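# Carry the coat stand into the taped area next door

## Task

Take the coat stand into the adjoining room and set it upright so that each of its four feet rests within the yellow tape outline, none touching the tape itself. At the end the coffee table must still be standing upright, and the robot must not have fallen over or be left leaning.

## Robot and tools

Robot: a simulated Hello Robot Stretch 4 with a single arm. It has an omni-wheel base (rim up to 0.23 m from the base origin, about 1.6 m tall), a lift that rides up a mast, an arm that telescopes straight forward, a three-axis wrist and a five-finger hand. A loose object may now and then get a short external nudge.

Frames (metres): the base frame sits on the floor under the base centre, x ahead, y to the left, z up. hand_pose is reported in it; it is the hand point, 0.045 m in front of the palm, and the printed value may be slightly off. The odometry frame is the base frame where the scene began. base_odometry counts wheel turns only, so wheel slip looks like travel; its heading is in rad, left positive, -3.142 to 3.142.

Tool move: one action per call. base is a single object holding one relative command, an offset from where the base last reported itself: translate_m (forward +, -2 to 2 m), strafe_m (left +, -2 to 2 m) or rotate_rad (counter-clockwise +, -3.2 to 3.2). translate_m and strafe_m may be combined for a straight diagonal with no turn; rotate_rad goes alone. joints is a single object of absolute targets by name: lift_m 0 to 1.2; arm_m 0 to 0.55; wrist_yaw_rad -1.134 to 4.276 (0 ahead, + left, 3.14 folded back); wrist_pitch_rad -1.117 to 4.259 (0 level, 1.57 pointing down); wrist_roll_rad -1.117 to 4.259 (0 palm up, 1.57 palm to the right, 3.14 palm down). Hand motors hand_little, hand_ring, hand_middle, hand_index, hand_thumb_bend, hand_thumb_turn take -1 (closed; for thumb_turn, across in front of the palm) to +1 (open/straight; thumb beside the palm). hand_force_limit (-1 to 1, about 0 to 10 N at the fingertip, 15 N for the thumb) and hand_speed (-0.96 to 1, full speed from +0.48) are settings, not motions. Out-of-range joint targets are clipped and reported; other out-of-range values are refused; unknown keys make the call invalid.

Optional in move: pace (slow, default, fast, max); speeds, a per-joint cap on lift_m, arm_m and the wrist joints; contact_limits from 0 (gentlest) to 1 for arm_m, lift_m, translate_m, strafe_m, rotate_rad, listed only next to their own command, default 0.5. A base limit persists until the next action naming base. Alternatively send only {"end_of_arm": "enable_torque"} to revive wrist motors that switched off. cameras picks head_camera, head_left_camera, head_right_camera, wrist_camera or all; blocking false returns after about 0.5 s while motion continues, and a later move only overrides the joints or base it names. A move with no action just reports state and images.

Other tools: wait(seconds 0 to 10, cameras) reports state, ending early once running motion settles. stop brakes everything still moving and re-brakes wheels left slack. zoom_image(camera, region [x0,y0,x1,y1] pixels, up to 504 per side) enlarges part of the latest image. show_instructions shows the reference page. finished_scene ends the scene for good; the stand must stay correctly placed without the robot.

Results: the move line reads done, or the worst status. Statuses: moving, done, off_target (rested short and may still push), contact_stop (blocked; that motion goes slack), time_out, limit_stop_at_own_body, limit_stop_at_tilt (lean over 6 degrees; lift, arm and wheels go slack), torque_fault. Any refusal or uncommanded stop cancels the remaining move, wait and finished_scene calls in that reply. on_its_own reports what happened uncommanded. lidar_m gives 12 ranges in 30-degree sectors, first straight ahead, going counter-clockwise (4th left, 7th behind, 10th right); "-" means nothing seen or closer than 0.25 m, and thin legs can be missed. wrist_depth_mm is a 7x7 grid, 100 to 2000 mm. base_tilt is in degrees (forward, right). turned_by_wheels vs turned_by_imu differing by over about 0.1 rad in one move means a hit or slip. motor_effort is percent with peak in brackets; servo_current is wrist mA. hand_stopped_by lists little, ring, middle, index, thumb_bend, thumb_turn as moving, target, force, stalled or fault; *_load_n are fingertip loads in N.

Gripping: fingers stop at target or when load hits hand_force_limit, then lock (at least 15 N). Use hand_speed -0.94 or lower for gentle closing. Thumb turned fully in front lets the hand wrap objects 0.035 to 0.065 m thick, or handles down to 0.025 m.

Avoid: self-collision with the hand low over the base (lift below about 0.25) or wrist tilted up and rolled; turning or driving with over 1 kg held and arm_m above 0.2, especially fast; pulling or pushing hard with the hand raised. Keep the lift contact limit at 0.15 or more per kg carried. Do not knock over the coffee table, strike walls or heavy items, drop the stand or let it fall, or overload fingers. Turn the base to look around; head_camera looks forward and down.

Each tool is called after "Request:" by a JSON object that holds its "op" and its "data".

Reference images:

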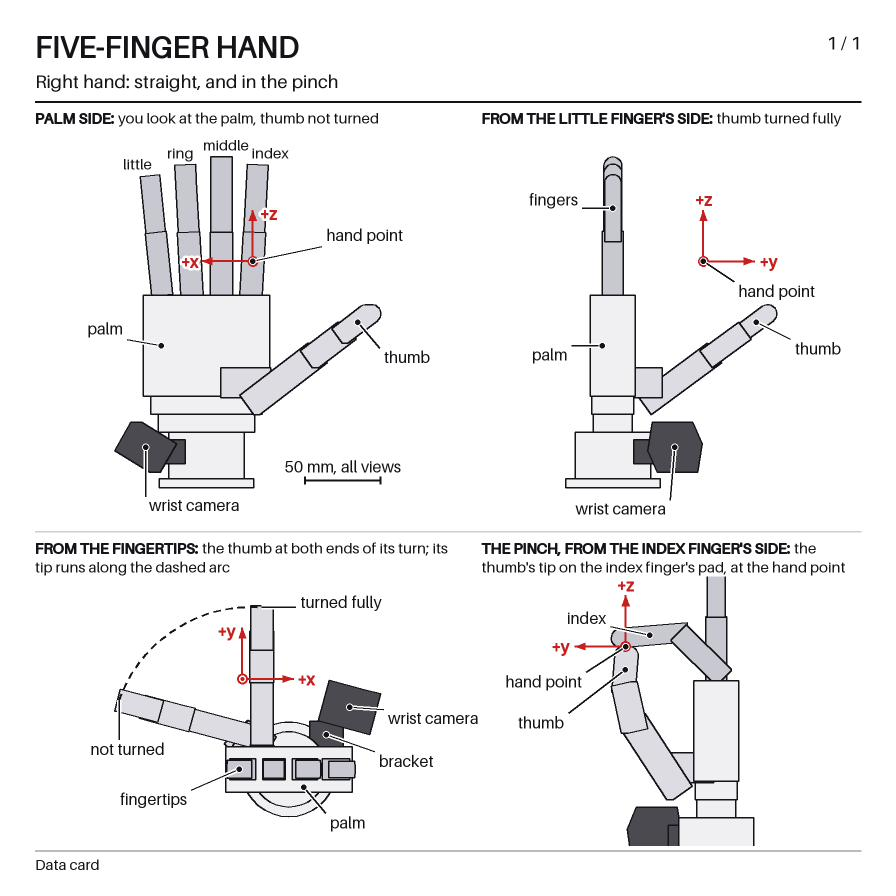

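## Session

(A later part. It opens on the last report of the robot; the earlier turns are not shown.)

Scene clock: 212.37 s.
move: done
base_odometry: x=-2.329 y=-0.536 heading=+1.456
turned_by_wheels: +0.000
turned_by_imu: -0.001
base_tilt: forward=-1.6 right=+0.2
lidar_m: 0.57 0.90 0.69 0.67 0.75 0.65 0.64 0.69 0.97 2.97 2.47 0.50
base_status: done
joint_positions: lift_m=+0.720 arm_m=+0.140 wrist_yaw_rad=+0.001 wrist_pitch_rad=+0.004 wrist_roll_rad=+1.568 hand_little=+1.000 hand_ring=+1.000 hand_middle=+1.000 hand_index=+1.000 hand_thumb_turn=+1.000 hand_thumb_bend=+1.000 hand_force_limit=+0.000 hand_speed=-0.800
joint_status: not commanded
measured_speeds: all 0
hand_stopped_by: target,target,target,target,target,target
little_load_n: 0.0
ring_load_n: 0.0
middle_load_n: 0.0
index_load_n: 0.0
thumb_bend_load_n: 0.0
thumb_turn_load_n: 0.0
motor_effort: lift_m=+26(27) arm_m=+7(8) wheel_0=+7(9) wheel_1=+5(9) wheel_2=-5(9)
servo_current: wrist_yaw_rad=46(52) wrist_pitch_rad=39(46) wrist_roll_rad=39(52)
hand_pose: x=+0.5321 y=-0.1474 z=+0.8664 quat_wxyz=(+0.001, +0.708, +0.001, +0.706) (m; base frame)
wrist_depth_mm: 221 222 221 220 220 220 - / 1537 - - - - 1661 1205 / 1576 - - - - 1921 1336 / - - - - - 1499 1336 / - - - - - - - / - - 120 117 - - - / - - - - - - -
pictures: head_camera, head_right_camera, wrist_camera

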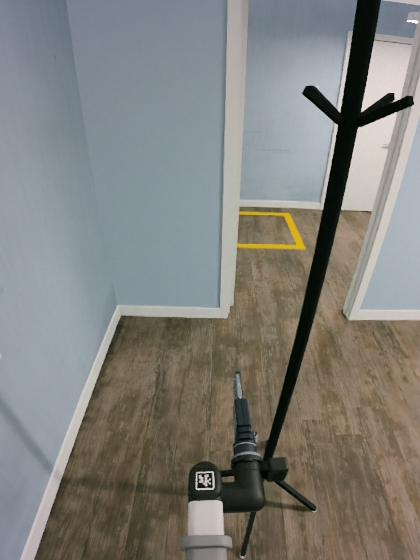

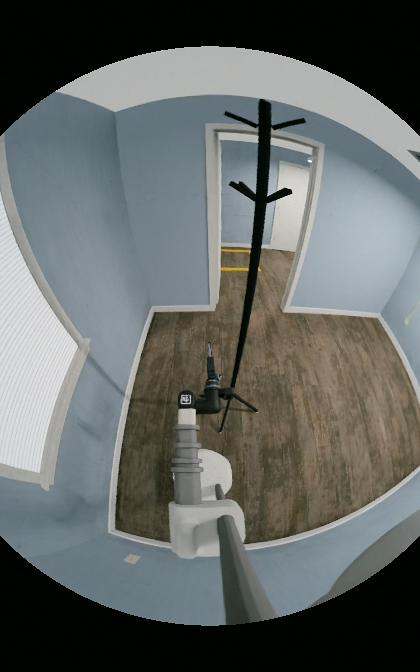

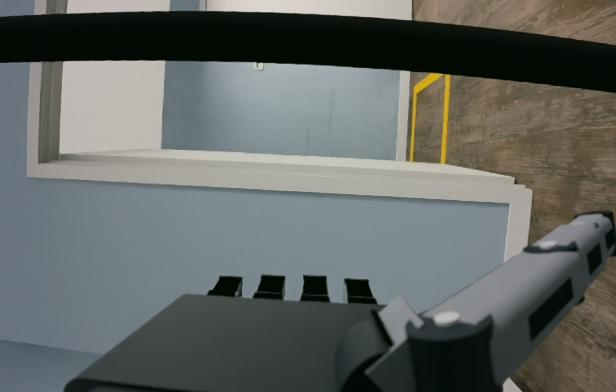

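Request:
{"op": "move", "data": {"base": {"translate_m": 0.065}, "pace": "slow"}}

Request:
{"op": "move", "data": {"base": {"strafe_m": -0.10}, "pace": "slow", "contact_limits": {"strafe_m": 0.1}, "cameras": ["head_camera","head_right_camera","wrist_camera"]}}

Scene clock: 226.60 s.
move: done
base_odometry: x=-2.322 y=-0.472 heading=+1.456
turned_by_wheels: +0.000
turned_by_imu: -0.001
base_tilt: forward=-1.4 right=+0.3
lidar_m: 1.75 0.95 0.67 0.65 0.70 0.73 0.70 0.75 1.12 2.98 2.38 0.43
base_status: done
joint_positions: lift_m=+0.720 arm_m=+0.140 wrist_yaw_rad=+0.001 wrist_pitch_rad=+0.004 wrist_roll_rad=+1.568 hand_little=+1.000 hand_ring=+1.000 hand_middle=+1.000 hand_index=+1.000 hand_thumb_turn=+1.000 hand_thumb_bend=+1.000 hand_force_limit=+0.000 hand_speed=-0.800
joint_status: not commanded
measured_speeds: all 0
hand_stopped_by: target,target,target,target,target,target
little_load_n: 0.0
ring_load_n: 0.0
middle_load_n: 0.0
index_load_n: 0.0
thumb_bend_load_n: 0.0
thumb_turn_load_n: 0.0
motor_effort: lift_m=+26(27) arm_m=+7(8) wheel_0=+5(10) wheel_1=+5(8) wheel_2=-6(10)
servo_current: wrist_yaw_rad=39(52) wrist_pitch_rad=52(52) wrist_roll_rad=39(46)
hand_pose: x=+0.5321 y=-0.1474 z=+0.8664 quat_wxyz=(+0.001, +0.708, +0.001, +0.706) (m; base frame)
wrist_depth_mm: - - - - - 1537 - / - - - - - 1863 1366 / - - - - - 1921 1366 / - - - - - - 1336 / - - - - - - - / - - 120 117 - - - / - - - - - - -
pictures: none

Scene clock: 228.73 s.
move: done
base_odometry: x=-2.223 y=-0.484 heading=+1.456
turned_by_wheels: +0.000
turned_by_imu: -0.001
base_tilt: forward=-1.6 right=+0.2
lidar_m: 0.34 1.08 0.78 0.75 0.82 0.72 0.71 0.76 1.12 2.88 2.37 0.44
base_status: done
joint_positions: lift_m=+0.720 arm_m=+0.140 wrist_yaw_rad=+0.001 wrist_pitch_rad=+0.004 wrist_roll_rad=+1.568 hand_little=+1.000 hand_ring=+1.000 hand_middle=+1.000 hand_index=+1.000 hand_thumb_turn=+1.000 hand_thumb_bend=+1.000 hand_force_limit=+0.000 hand_speed=-0.800
joint_status: not commanded
measured_speeds: all 0
hand_stopped_by: target,target,target,target,target,target
little_load_n: 0.0
ring_load_n: 0.0
middle_load_n: 0.0
index_load_n: 0.0
thumb_bend_load_n: 0.0
thumb_turn_load_n: 0.0
motor_effort: lift_m=+26(27) arm_m=+7(8) wheel_0=+6(12) wheel_1=-5(10) wheel_2=+0(5)
servo_current: wrist_yaw_rad=46(52) wrist_pitch_rad=33(52) wrist_roll_rad=33(46)
contact_limits: strafe_m 0.1
hand_pose: x=+0.5321 y=-0.1474 z=+0.8664 quat_wxyz=(+0.001, +0.708, +0.001, +0.706) (m; base frame)
wrist_depth_mm: - - - - - 1983 1366 / - - - - - 1921 1336 / - - - - - 1921 1336 / 159 159 158 158 158 157 162 / - - - - 160 162 - / - - 120 117 - - - / - - - - - - -
pictures: head_camera, head_right_camera, wrist_camera

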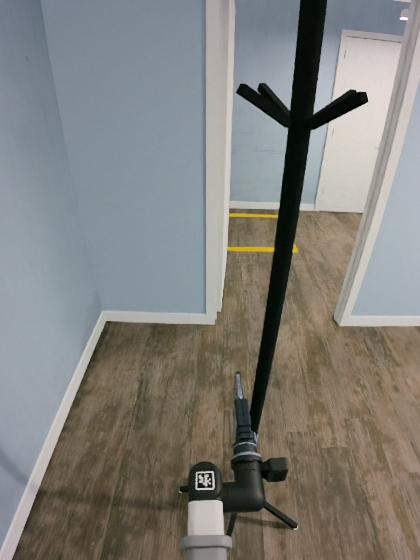

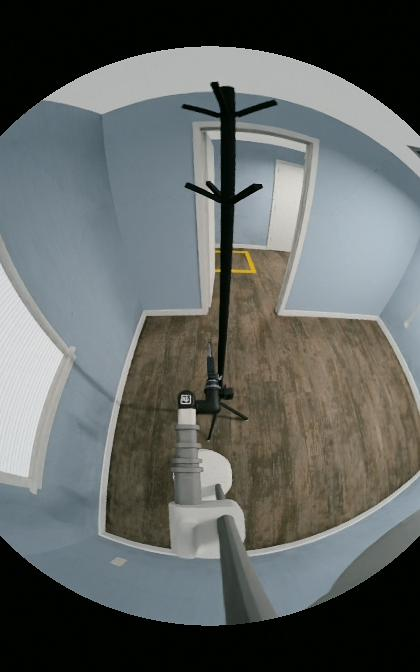

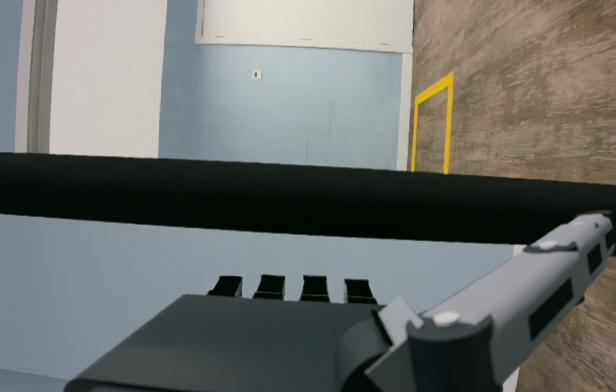

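Request:
{"op": "move", "data": {"base": {"strafe_m": -0.025}, "pace": "slow", "contact_limits": {"strafe_m": 0.1}}}

Request:
{"op": "move", "data": {"joints": {"hand_thumb_turn": -1}, "cameras": ["wrist_camera"]}}

Request:
{"op": "move", "data": {"joints": {"hand_index": -0.3, "hand_middle": -0.3, "hand_ring": -0.3, "hand_little": -0.3}, "cameras": ["wrist_camera"]}}

Scene clock: 247.07 s.
move: done
base_odometry: x=-2.198 y=-0.486 heading=+1.456
turned_by_wheels: +0.000
turned_by_imu: -0.001
base_tilt: forward=-1.7 right=+0.2
lidar_m: 0.37 1.11 0.84 0.79 0.85 0.74 0.72 0.77 1.10 2.87 2.37 0.44
base_status: done
joint_positions: lift_m=+0.720 arm_m=+0.140 wrist_yaw_rad=+0.001 wrist_pitch_rad=+0.004 wrist_roll_rad=+1.568 hand_little=+1.000 hand_ring=+1.000 hand_middle=+1.000 hand_index=+1.000 hand_thumb_turn=+1.000 hand_thumb_bend=+1.000 hand_force_limit=+0.000 hand_speed=-0.800
joint_status: not commanded
measured_speeds: all 0
hand_stopped_by: target,target,target,target,target,target
little_load_n: 0.0
ring_load_n: 0.0
middle_load_n: 0.0
index_load_n: 0.0
thumb_bend_load_n: 0.0
thumb_turn_load_n: 0.0
motor_effort: lift_m=+26(27) arm_m=+7(7) wheel_0=+6(11) wheel_1=-7(9) wheel_2=+0(2)
servo_current: wrist_yaw_rad=39(46) wrist_pitch_rad=46(52) wrist_roll_rad=39(46)
contact_limits: strafe_m 0.1
hand_pose: x=+0.5321 y=-0.1474 z=+0.8664 quat_wxyz=(+0.001, +0.708, +0.001, +0.706) (m; base frame)
wrist_depth_mm: - - - - - 1983 1336 / - - - - - 1921 1366 / - - - - - 1921 1336 / 1430 1499 - - - 1756 1336 / 160 160 159 159 160 158 - / - - 121 125 160 - - / - - - - - - -
pictures: none

Scene clock: 252.70 s.
move: done
base_odometry: x=-2.198 y=-0.486 heading=+1.456
turned_by_wheels: +0.000
turned_by_imu: -0.002
base_tilt: forward=-1.6 right=+0.3
lidar_m: 0.41 1.13 0.81 0.78 0.89 0.73 0.71 0.75 1.10 2.87 2.40 0.45
base_status: not commanded
joint_positions: lift_m=+0.720 arm_m=+0.140 wrist_yaw_rad=+0.001 wrist_pitch_rad=+0.004 wrist_roll_rad=+1.568 hand_little=+1.000 hand_ring=+1.000 hand_middle=+1.000 hand_index=+1.000 hand_thumb_turn=-1.000 hand_thumb_bend=+1.000 hand_force_limit=+0.000 hand_speed=-0.800
joint_status: all done
measured_speeds: all 0
hand_stopped_by: target,target,target,target,target,target
little_load_n: 0.0
ring_load_n: 0.0
middle_load_n: 0.0
index_load_n: 0.0
thumb_bend_load_n: 0.0
thumb_turn_load_n: 0.0
motor_effort: lift_m=+26(27) arm_m=+7(8) wheel_0=+6(7) wheel_1=-7(7) wheel_2=+0(0)
servo_current: wrist_yaw_rad=52(52) wrist_pitch_rad=39(46) wrist_roll_rad=33(46)
contact_limits: strafe_m 0.1
hand_pose: x=+0.5321 y=-0.1474 z=+0.8664 quat_wxyz=(+0.001, +0.708, +0.001, +0.706) (m; base frame)
wrist_depth_mm: - - - - - 1921 1336 / - - - - - 1921 1366 / - - - - - 1756 1366 / 1397 1537 - - - 1618 1336 / 160 160 159 159 - 158 158 / - - 121 127 - 166 1205 / - - - - - - 1182
pictures: wrist_camera

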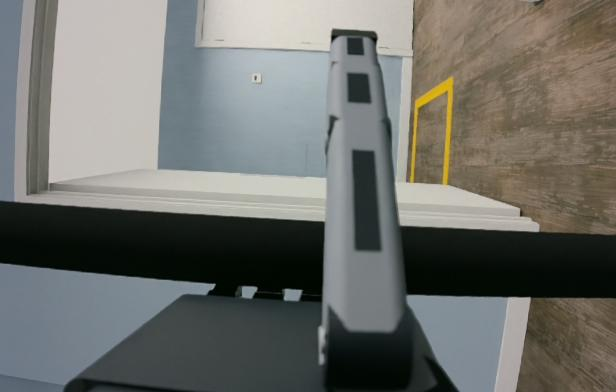

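Scene clock: 255.60 s.
move: done
base_odometry: x=-2.198 y=-0.486 heading=+1.456
turned_by_wheels: +0.000
turned_by_imu: -0.001
base_tilt: forward=-1.6 right=+0.2
lidar_m: 0.38 1.17 0.81 0.78 0.87 0.74 0.68 0.76 1.10 2.87 2.34 0.42
base_status: not commanded
joint_positions: lift_m=+0.720 arm_m=+0.140 wrist_yaw_rad=+0.007 wrist_pitch_rad=+0.003 wrist_roll_rad=+1.569 hand_little=-0.300 hand_ring=-0.300 hand_middle=-0.300 hand_index=-0.299 hand_thumb_turn=-1.000 hand_thumb_bend=+1.000 hand_force_limit=+0.000 hand_speed=-0.800
joint_status: all done
measured_speeds: all 0
hand_stopped_by: target,target,target,target,target,target
little_load_n: 0.0
ring_load_n: 0.0
middle_load_n: 0.0
index_load_n: 4.0
thumb_bend_load_n: 0.0
thumb_turn_load_n: 0.0
motor_effort: lift_m=+25(27) arm_m=+5(7) wheel_0=+7(7) wheel_1=-6(7) wheel_2=+0(0)
servo_current: wrist_yaw_rad=52(65) wrist_pitch_rad=39(52) wrist_roll_rad=33(46)
contact_limits: strafe_m 0.1
hand_pose: x=+0.5331 y=-0.1461 z=+0.8666 quat_wxyz=(-0.002, +0.708, +0.003, +0.706) (m; base frame)
wrist_depth_mm: - - - - - 1983 1366 / - - - - - 1983 1397 / 1464 - - - - 1808 1366 / 122 124 124 128 - 133 1281 / 125 125 125 - - 125 - / - - 121 116 - - 1255 / - - - - - - 1205
pictures: wrist_camera

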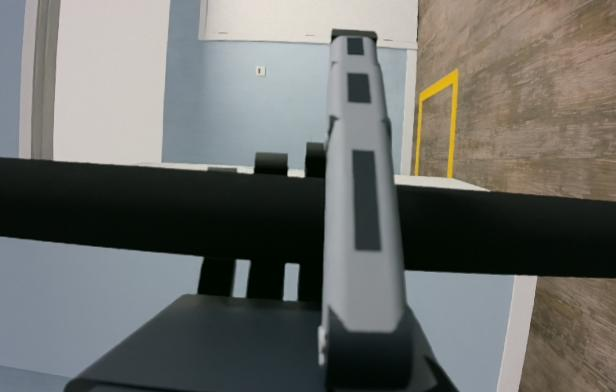

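Request:
{"op": "move", "data": {"joints": {"hand_thumb_bend": -0.3}, "cameras": ["all"]}}

Scene clock: 269.57 s.
move: off_target
base_odometry: x=-2.198 y=-0.486 heading=+1.456
turned_by_wheels: +0.000
turned_by_imu: -0.002
base_tilt: forward=-1.5 right=+0.1
lidar_m: 0.39 1.15 0.82 0.78 0.84 0.74 0.71 0.77 1.09 2.88 2.38 0.43
base_status: not commanded
joint_positions: lift_m=+0.720 arm_m=+0.140 wrist_yaw_rad=+0.007 wrist_pitch_rad=+0.003 wrist_roll_rad=+1.569 hand_little=-0.300 hand_ring=-0.300 hand_middle=-0.300 hand_index=-0.299 hand_thumb_turn=-1.000 hand_thumb_bend=+0.310 hand_force_limit=+0.000 hand_speed=-0.800
joint_status: hand_thumb_bend off_target (ended at +0.310, target -0.300)
measured_speeds: all 0
hand_stopped_by: target,target,target,target,force,target
little_load_n: 0.0
ring_load_n: 0.0
middle_load_n: 1.0
index_load_n: 4.0
thumb_bend_load_n: 7.5
thumb_turn_load_n: 1.0
motor_effort: lift_m=+25(26) arm_m=+5(5) wheel_0=+6(7) wheel_1=-6(6) wheel_2=+0(0)
servo_current: wrist_yaw_rad=52(65) wrist_pitch_rad=46(52) wrist_roll_rad=39(52)
contact_limits: strafe_m 0.1
hand_pose: x=+0.5331 y=-0.1461 z=+0.8666 quat_wxyz=(-0.002, +0.708, +0.003, +0.706) (m; base frame)
wrist_depth_mm: - - - - - 1921 1397 / - - - - - - 1366 / 1464 - - - - 1983 1366 / 122 124 124 128 - 1576 1281 / 125 125 125 - - 125 - / - - 121 116 - - 1255 / - - - - - - 1229
pictures: head_camera, head_left_camera, head_right_camera, wrist_camera

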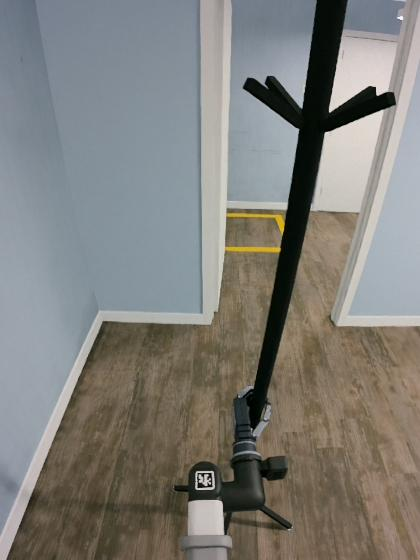

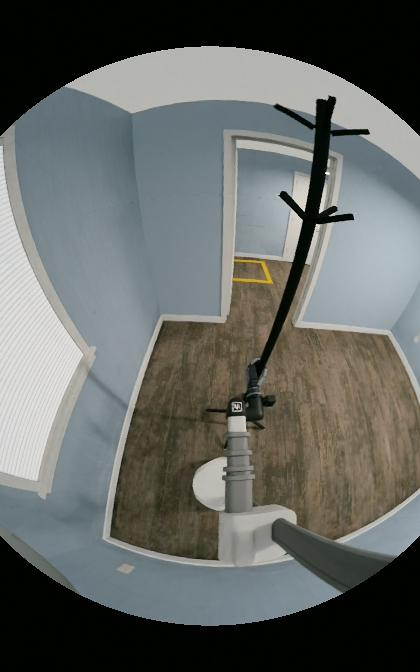

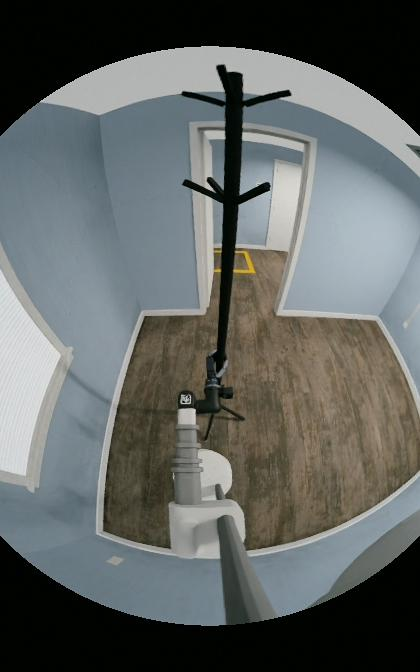

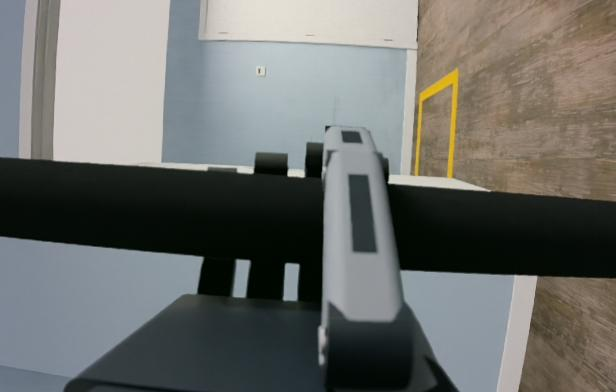

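Request:
{"op": "move", "data": {"joints": {"hand_force_limit": 0.5, "hand_index": -1, "hand_middle": -1, "hand_ring": -1, "hand_little": -1}}}

Request:
{"op": "move", "data": {"joints": {"hand_thumb_bend": -1}, "cameras": ["all"]}}

Scene clock: 276.87 s.
move: off_target
base_odometry: x=-2.198 y=-0.486 heading=+1.456
turned_by_wheels: +0.000
turned_by_imu: -0.002
base_tilt: forward=-1.6 right=+0.3
lidar_m: 0.35 1.12 0.80 0.78 0.84 0.74 0.70 0.73 1.10 2.84 2.34 0.35
base_status: not commanded
joint_positions: lift_m=+0.720 arm_m=+0.140 wrist_yaw_rad=+0.002 wrist_pitch_rad=+0.002 wrist_roll_rad=+1.569 hand_little=-0.943 hand_ring=-0.924 hand_middle=-0.325 hand_index=-0.423 hand_thumb_turn=-1.000 hand_thumb_bend=+0.311 hand_force_limit=+0.500 hand_speed=-0.800
joint_status: hand_little off_target (ended at -0.943, target -1.000); hand_ring off_target (ended at -0.924, target -1.000); hand_middle off_target (ended at -0.325, target -1.000); hand_index off_target (ended at -0.423, target -1.000); the others done
measured_speeds: all 0
hand_stopped_by: force,force,force,force,force,target
little_load_n: 8.5
ring_load_n: 9.5
middle_load_n: 10.0
index_load_n: 7.0
thumb_bend_load_n: 11.0
thumb_turn_load_n: 0.5
motor_effort: lift_m=+25(26) arm_m=+4(5) wheel_0=+3(6) wheel_1=-6(6) wheel_2=+0(0)
servo_current: wrist_yaw_rad=39(52) wrist_pitch_rad=46(46) wrist_roll_rad=33(46)
contact_limits: strafe_m 0.1
hand_pose: x=+0.5325 y=-0.1472 z=+0.8668 quat_wxyz=(+0.000, +0.708, +0.001, +0.706) (m; base frame)
wrist_depth_mm: - - - - - 1983 1397 / - - - - - 1983 1397 / - - - - - 1983 1366 / 1464 1464 120 152 - 1756 1336 / - - 102 101 - 105 - / - 103 103 102 - 102 - / - - - - - - 1229
pictures: none

Scene clock: 279.57 s.
move: off_target
base_odometry: x=-2.198 y=-0.486 heading=+1.456
turned_by_wheels: +0.000
turned_by_imu: -0.001
base_tilt: forward=-1.6 right=+0.2
lidar_m: 0.37 1.16 0.82 0.78 0.83 0.73 0.70 0.76 1.12 2.87 2.37 0.38
base_status: not commanded
joint_positions: lift_m=+0.720 arm_m=+0.140 wrist_yaw_rad=+0.002 wrist_pitch_rad=+0.002 wrist_roll_rad=+1.569 hand_little=-0.943 hand_ring=-0.924 hand_middle=-0.325 hand_index=-0.423 hand_thumb_turn=-1.000 hand_thumb_bend=+0.309 hand_force_limit=+0.500 hand_speed=-0.800
joint_status: hand_thumb_bend off_target (ended at +0.309, target -1.000)
measured_speeds: all 0
hand_stopped_by: force,force,force,force,force,target
little_load_n: 8.5
ring_load_n: 9.0
middle_load_n: 10.5
index_load_n: 7.5
thumb_bend_load_n: 12.0
thumb_turn_load_n: 0.5
motor_effort: lift_m=+25(25) arm_m=+4(5) wheel_0=+4(4) wheel_1=-6(6) wheel_2=+0(0)
servo_current: wrist_yaw_rad=39(59) wrist_pitch_rad=39(46) wrist_roll_rad=33(46)
contact_limits: strafe_m 0.1
hand_pose: x=+0.5325 y=-0.1472 z=+0.8668 quat_wxyz=(+0.000, +0.708, +0.001, +0.706) (m; base frame)
wrist_depth_mm: - - - - - 1983 1366 / - - - - - 1983 1397 / - - - - - 1983 1366 / 1464 1464 120 152 - 1808 1366 / - - 102 101 - 105 - / - 103 103 102 - 102 - / - - - - - - 1229
pictures: head_camera, head_left_camera, head_right_camera, wrist_camera

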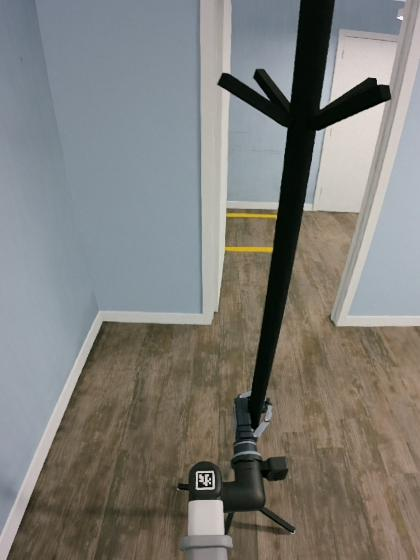

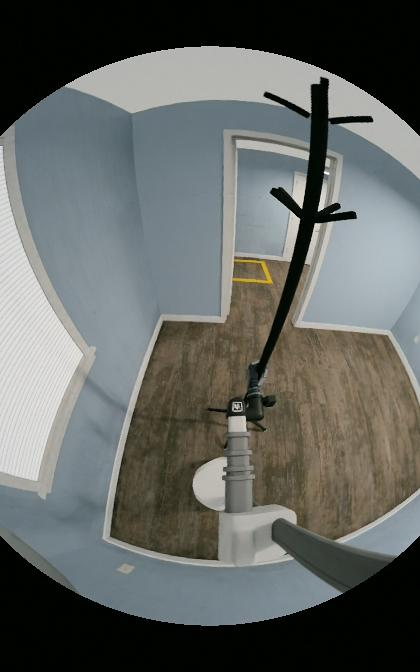

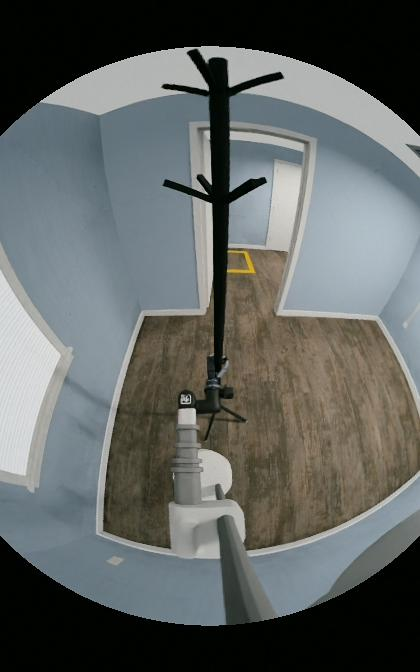

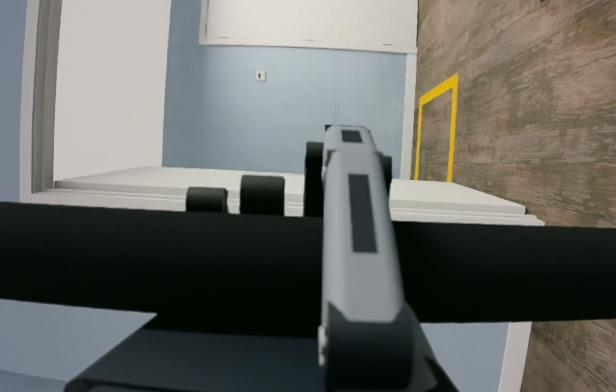

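Request:
{"op": "move", "data": {"joints": {"arm_m": 0.19}, "pace": "slow", "cameras": ["all"]}}

Scene clock: 289.70 s.
move: done
base_odometry: x=-2.198 y=-0.486 heading=+1.456
turned_by_wheels: +0.000
turned_by_imu: -0.001
base_tilt: forward=-1.5 right=+0.2
lidar_m: 0.37 1.16 0.81 0.78 0.86 0.73 0.68 0.76 1.10 2.89 2.39 0.45
base_status: not commanded
joint_positions: lift_m=+0.720 arm_m=+0.190 wrist_yaw_rad=+0.002 wrist_pitch_rad=+0.009 wrist_roll_rad=+1.569 hand_little=-0.943 hand_ring=-0.924 hand_middle=-0.325 hand_index=-0.423 hand_thumb_turn=-1.000 hand_thumb_bend=+0.309 hand_force_limit=+0.500 hand_speed=-0.800
joint_status: all done
measured_speeds: all 0
hand_stopped_by: force,force,force,force,force,target
little_load_n: 7.5
ring_load_n: 7.5
middle_load_n: 10.5
index_load_n: 7.5
thumb_bend_load_n: 12.0
thumb_turn_load_n: 0.5
motor_effort: lift_m=+25(25) arm_m=+6(7) wheel_0=+4(4) wheel_1=-6(6) wheel_2=+0(0)
servo_current: wrist_yaw_rad=46(52) wrist_pitch_rad=52(59) wrist_roll_rad=46(46)
contact_limits: strafe_m 0.1
hand_pose: x=+0.5821 y=-0.1472 z=+0.8653 quat_wxyz=(+0.000, +0.710, +0.001, +0.704) (m; base frame)
wrist_depth_mm: - - - - - 1756 1281 / - - - - - 1756 1281 / - - - - - 1756 1281 / 1430 - 120 153 - 1537 1255 / - - 102 103 - 104 - / - 103 103 105 - 101 - / - - - - - - 1138
pictures: head_camera, head_left_camera, head_right_camera, wrist_camera

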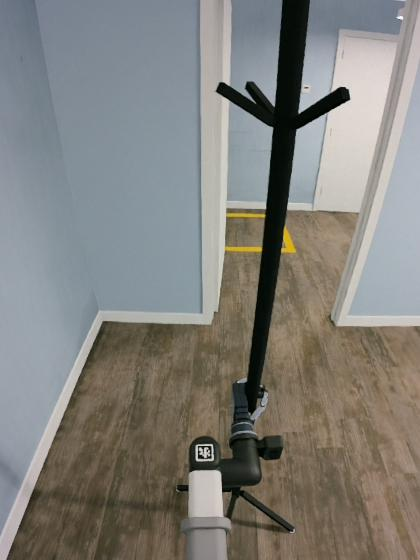

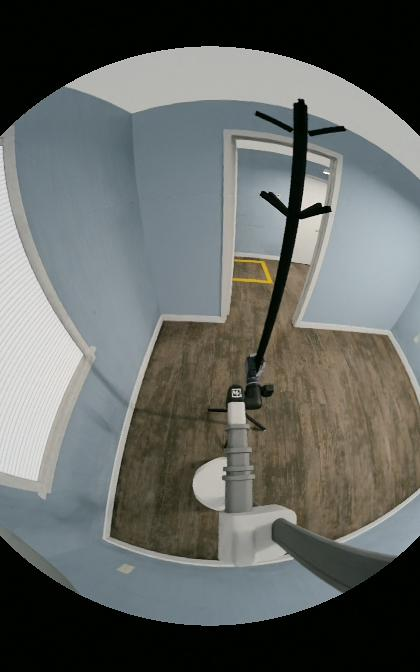

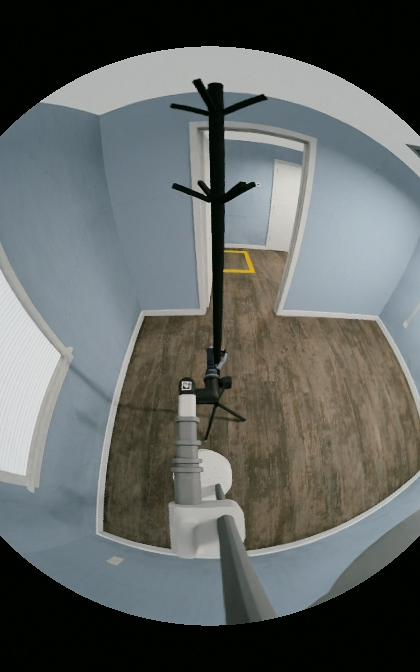

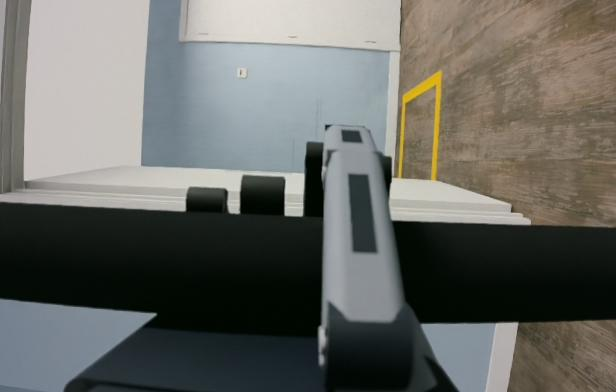

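Request:
{"op": "move", "data": {"joints": {"lift_m": 0.735}, "pace": "slow", "cameras": ["head_camera", "head_right_camera", "wrist_camera"]}}

Scene clock: 304.90 s.
move: done
base_odometry: x=-2.198 y=-0.486 heading=+1.456
turned_by_wheels: +0.000
turned_by_imu: -0.001
base_tilt: forward=-1.6 right=+0.3
lidar_m: 0.39 1.15 0.83 0.78 0.86 0.74 0.69 0.77 1.08 2.86 2.36 0.42
base_status: not commanded
joint_positions: lift_m=+0.734 arm_m=+0.190 wrist_yaw_rad=+0.002 wrist_pitch_rad=+0.011 wrist_roll_rad=+1.569 hand_little=-0.944 hand_ring=-0.924 hand_middle=-0.325 hand_index=-0.423 hand_thumb_turn=-1.000 hand_thumb_bend=+0.309 hand_force_limit=+0.500 hand_speed=-0.800
joint_status: all done
measured_speeds: all 0
hand_stopped_by: force,force,force,force,force,target
little_load_n: 4.5
ring_load_n: 4.0
middle_load_n: 10.5
index_load_n: 7.5
thumb_bend_load_n: 12.0
thumb_turn_load_n: 0.5
motor_effort: lift_m=+30(34) arm_m=+5(6) wheel_0=+4(4) wheel_1=-6(6) wheel_2=+0(0)
servo_current: wrist_yaw_rad=52(52) wrist_pitch_rad=46(65) wrist_roll_rad=39(46)
contact_limits: strafe_m 0.1
hand_pose: x=+0.5822 y=-0.1472 z=+0.8793 quat_wxyz=(+0.000, +0.711, +0.001, +0.703) (m; base frame)
wrist_depth_mm: - - - - - 1808 1308 / - - - - - 1863 1308 / - - - - - 1863 1336 / 1464 106 120 153 - 1708 1229 / - - 103 - - 102 - / - - - 104 - - - / - - - - - - 1182
pictures: head_camera, head_right_camera, wrist_camera

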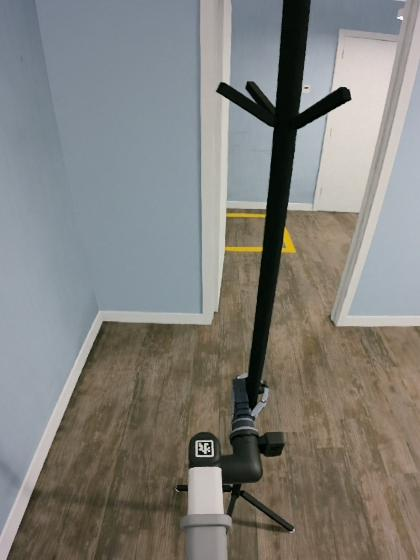

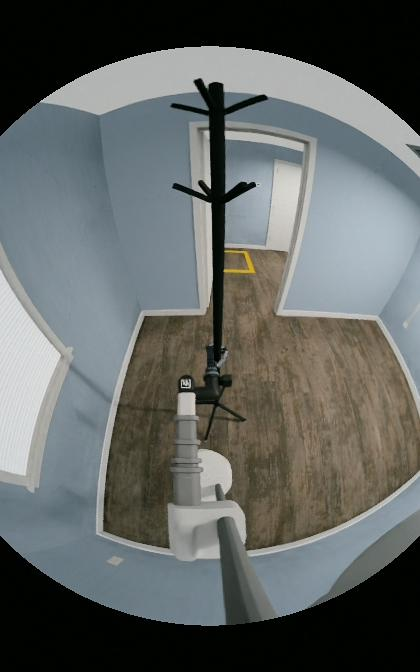

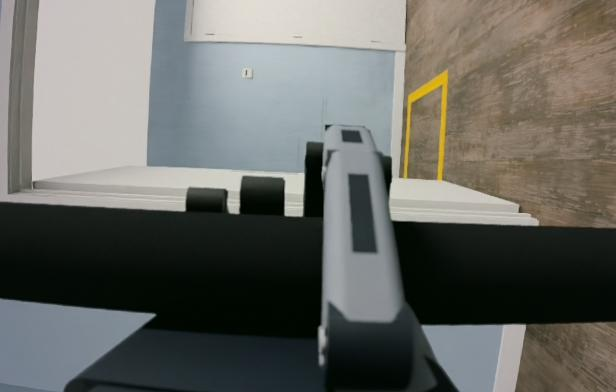

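Request:
{"op": "move", "data": {"joints": {"hand_force_limit": 1.0, "hand_index": -0.99, "hand_middle": -0.99, "hand_ring": -0.99, "hand_little": -0.99, "hand_thumb_bend": -0.99}, "cameras": ["wrist_camera"]}}

Scene clock: 314.70 s.
move: off_target
base_odometry: x=-2.198 y=-0.486 heading=+1.456
turned_by_wheels: +0.000
turned_by_imu: -0.001
base_tilt: forward=-1.6 right=+0.4
lidar_m: 0.38 1.14 0.79 0.78 0.86 0.74 0.70 0.76 1.14 2.86 2.36 0.44
base_status: not commanded
joint_positions: lift_m=+0.734 arm_m=+0.190 wrist_yaw_rad=+0.002 wrist_pitch_rad=+0.011 wrist_roll_rad=+1.569 hand_little=-0.958 hand_ring=-0.938 hand_middle=-0.325 hand_index=-0.437 hand_thumb_turn=-1.000 hand_thumb_bend=+0.300 hand_force_limit=+1.000 hand_speed=-0.800
joint_status: hand_little off_target (ended at -0.958, target -0.990); hand_ring off_target (ended at -0.938, target -0.990); hand_middle off_target (ended at -0.325, target -0.990); hand_index off_target (ended at -0.437, target -0.990); hand_thumb_bend off_target (ended at +0.300, target -0.990); the others done
measured_speeds: all 0
hand_stopped_by: force,force,force,force,force,target
little_load_n: 10.5
ring_load_n: 10.0
middle_load_n: 10.5
index_load_n: 10.5
thumb_bend_load_n: 16.0
thumb_turn_load_n: 0.5
motor_effort: lift_m=+30(31) arm_m=+5(5) wheel_0=+3(4) wheel_1=-6(6) wheel_2=+0(0)
servo_current: wrist_yaw_rad=52(52) wrist_pitch_rad=59(65) wrist_roll_rad=46(46)
contact_limits: strafe_m 0.1
hand_pose: x=+0.5822 y=-0.1472 z=+0.8793 quat_wxyz=(+0.000, +0.711, +0.001, +0.703) (m; base frame)
wrist_depth_mm: - - - - - 1863 1336 / - - - - - 1863 1308 / - - - - - 1863 1308 / 1464 106 120 152 - 1708 1308 / - - 103 - - 102 - / - - - 104 - - - / - - - - - - 1160
pictures: wrist_camera

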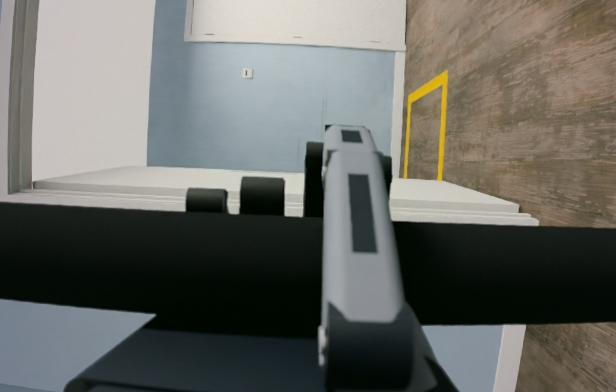

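Request:
{"op": "move", "data": {"joints": {"lift_m": 0.77}, "pace": "slow", "cameras": ["all"]}}

Scene clock: 318.73 s.
move: done
base_odometry: x=-2.198 y=-0.486 heading=+1.456
turned_by_wheels: +0.000
turned_by_imu: -0.001
base_tilt: forward=-1.7 right=+0.2
lidar_m: 0.38 1.15 0.79 0.78 0.82 0.74 0.71 0.75 1.11 2.88 2.37 0.42
base_status: not commanded
joint_positions: lift_m=+0.769 arm_m=+0.190 wrist_yaw_rad=+0.002 wrist_pitch_rad=+0.011 wrist_roll_rad=+1.569 hand_little=-0.958 hand_ring=-0.939 hand_middle=-0.325 hand_index=-0.437 hand_thumb_turn=-1.000 hand_thumb_bend=+0.300 hand_force_limit=+1.000 hand_speed=-0.800
joint_status: all done
measured_speeds: all 0
hand_stopped_by: force,force,force,force,force,target
little_load_n: 4.0
ring_load_n: 3.5
middle_load_n: 10.0
index_load_n: 10.5
thumb_bend_load_n: 16.0
thumb_turn_load_n: 0.5
motor_effort: lift_m=+30(36) arm_m=+5(5) wheel_0=+3(4) wheel_1=-6(6) wheel_2=+0(0)
servo_current: wrist_yaw_rad=46(52) wrist_pitch_rad=59(65) wrist_roll_rad=39(46)
contact_limits: strafe_m 0.1
hand_pose: x=+0.5822 y=-0.1472 z=+0.9143 quat_wxyz=(+0.000, +0.711, +0.001, +0.703) (m; base frame)
wrist_depth_mm: - - - - - 1983 1397 / - - - - - 1983 1336 / - - - - - 1921 1397 / 1397 105 119 153 - 1808 1397 / - - - - - 103 - / - - - - - - - / - - - - - - 1205
pictures: head_camera, head_left_camera, head_right_camera, wrist_camera

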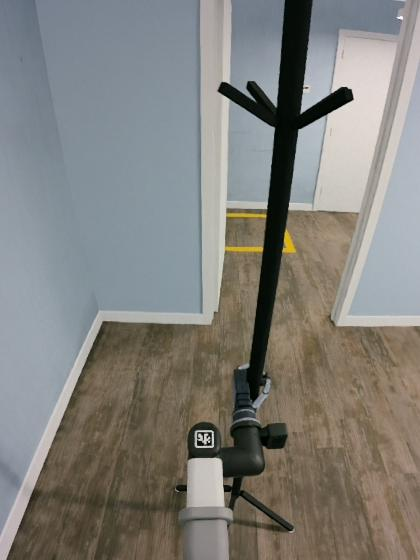

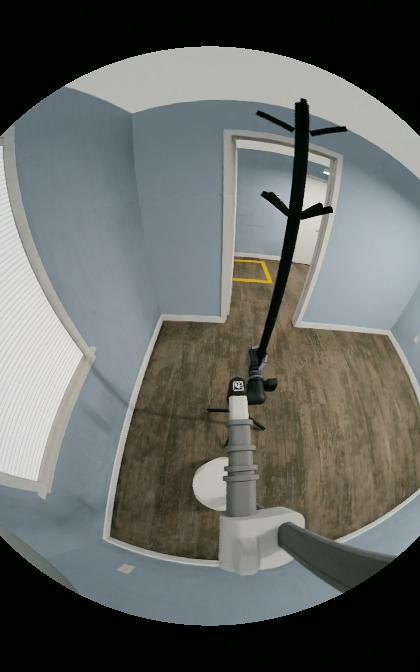

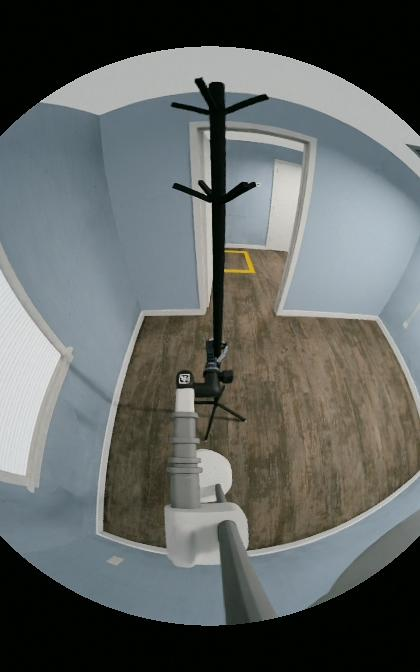

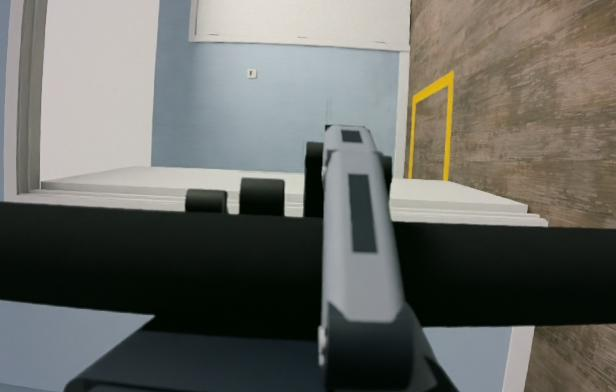

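Request:
{"op": "move", "data": {"joints": {"hand_thumb_bend": 0.4, "hand_index": -0.3, "hand_middle": -0.25, "hand_ring": -0.7, "hand_little": -0.7}, "cameras": ["wrist_camera"]}}

Request:
{"op": "move", "data": {"joints": {"lift_m": 1.0}, "pace": "slow", "cameras": ["all"]}}

Scene clock: 366.50 s.
move: done
base_odometry: x=-2.198 y=-0.486 heading=+1.456
turned_by_wheels: +0.000
turned_by_imu: -0.001
base_tilt: forward=-1.6 right=+0.2
lidar_m: 0.42 1.12 0.82 0.77 0.83 0.74 0.73 0.78 1.11 2.89 2.39 0.45
base_status: not commanded
joint_positions: lift_m=+0.770 arm_m=+0.190 wrist_yaw_rad=+0.001 wrist_pitch_rad=+0.010 wrist_roll_rad=+1.569 hand_little=-0.700 hand_ring=-0.700 hand_middle=-0.250 hand_index=-0.300 hand_thumb_turn=-1.000 hand_thumb_bend=+0.400 hand_force_limit=+1.000 hand_speed=-0.800
joint_status: all done
measured_speeds: all 0
hand_stopped_by: target,target,target,target,target,target
little_load_n: 0.0
ring_load_n: 0.0
middle_load_n: 0.0
index_load_n: 0.0
thumb_bend_load_n: 0.0
thumb_turn_load_n: 0.0
motor_effort: lift_m=+27(29) arm_m=+5(5) wheel_0=+3(4) wheel_1=-6(6) wheel_2=-1(1)
servo_current: wrist_yaw_rad=46(46) wrist_pitch_rad=59(65) wrist_roll_rad=39(46)
contact_limits: strafe_m 0.1
hand_pose: x=+0.5822 y=-0.1473 z=+0.9150 quat_wxyz=(+0.000, +0.710, +0.001, +0.704) (m; base frame)
wrist_depth_mm: - - - - - - 1397 / - - - - - - 1397 / - - - - - 1983 1397 / 1366 - 131 135 - 1808 1430 / 105 105 106 105 - 106 - / - 108 110 105 - 106 - / - - - - - - 1255
pictures: wrist_camera

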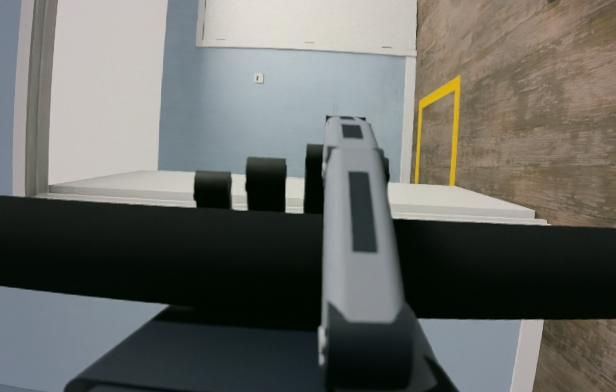

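Scene clock: 369.07 s.
move: done
base_odometry: x=-2.198 y=-0.486 heading=+1.456
turned_by_wheels: +0.000
turned_by_imu: -0.001
base_tilt: forward=-1.7 right=+0.1
lidar_m: 0.39 1.13 0.83 0.78 0.88 0.74 0.71 0.76 1.11 2.87 2.40 0.44
base_status: not commanded
joint_positions: lift_m=+1.000 arm_m=+0.190 wrist_yaw_rad=+0.001 wrist_pitch_rad=+0.010 wrist_roll_rad=+1.569 hand_little=-0.700 hand_ring=-0.700 hand_middle=-0.250 hand_index=-0.300 hand_thumb_turn=-1.000 hand_thumb_bend=+0.400 hand_force_limit=+1.000 hand_speed=-0.800
joint_status: all done
measured_speeds: all 0
hand_stopped_by: target,target,target,target,target,target
little_load_n: 0.0
ring_load_n: 0.0
middle_load_n: 0.0
index_load_n: 0.0
thumb_bend_load_n: 0.0
thumb_turn_load_n: 0.0
motor_effort: lift_m=+26(31) arm_m=+5(5) wheel_0=+3(3) wheel_1=-6(6) wheel_2=-1(1)
servo_current: wrist_yaw_rad=46(46) wrist_pitch_rad=52(59) wrist_roll_rad=39(46)
contact_limits: strafe_m 0.1
hand_pose: x=+0.5822 y=-0.1473 z=+1.1450 quat_wxyz=(+0.000, +0.710, +0.001, +0.704) (m; base frame)
wrist_depth_mm: - - - - - - 1756 / 1308 - - - - - 1756 / 1366 - - - - - 1708 / 121 - 131 134 - - 1576 / 105 105 106 105 - 106 - / - 107 111 106 - 105 - / - - - - - - -
pictures: head_camera, head_left_camera, head_right_camera, wrist_camera

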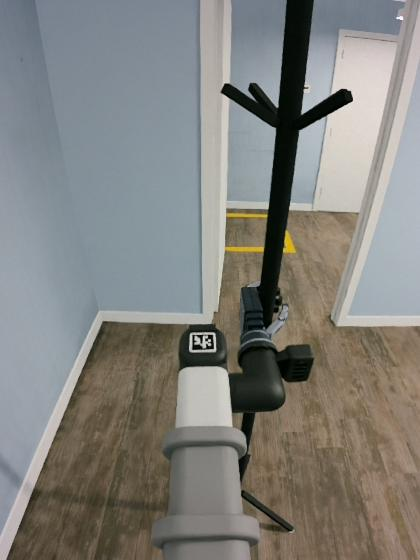

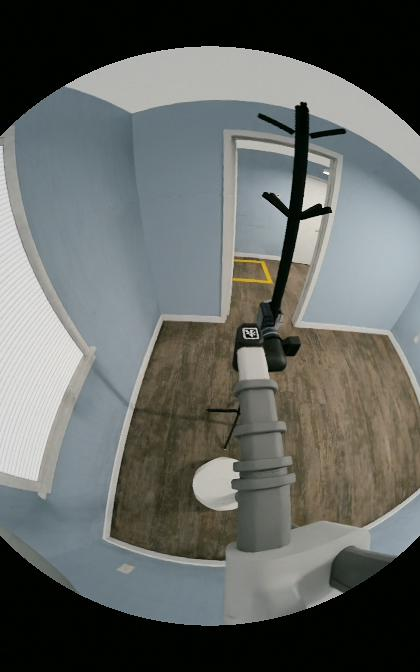

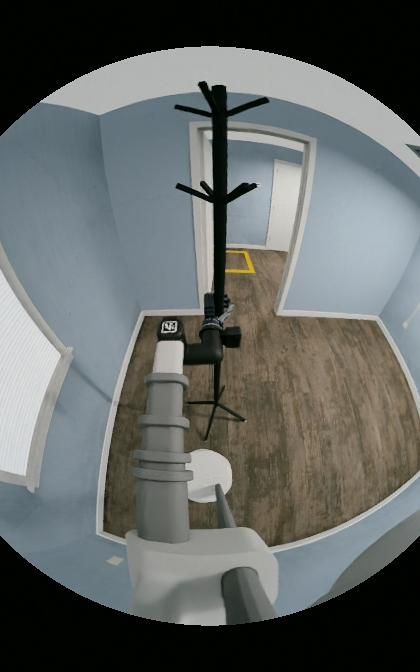

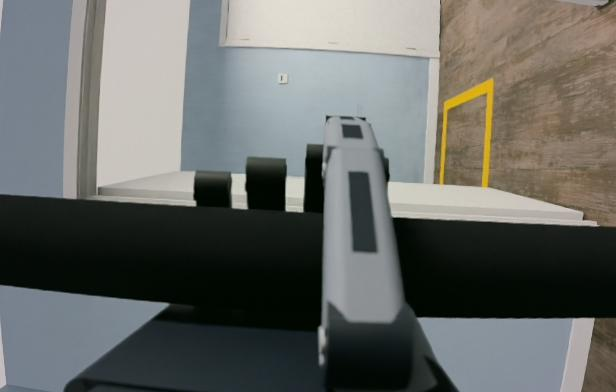

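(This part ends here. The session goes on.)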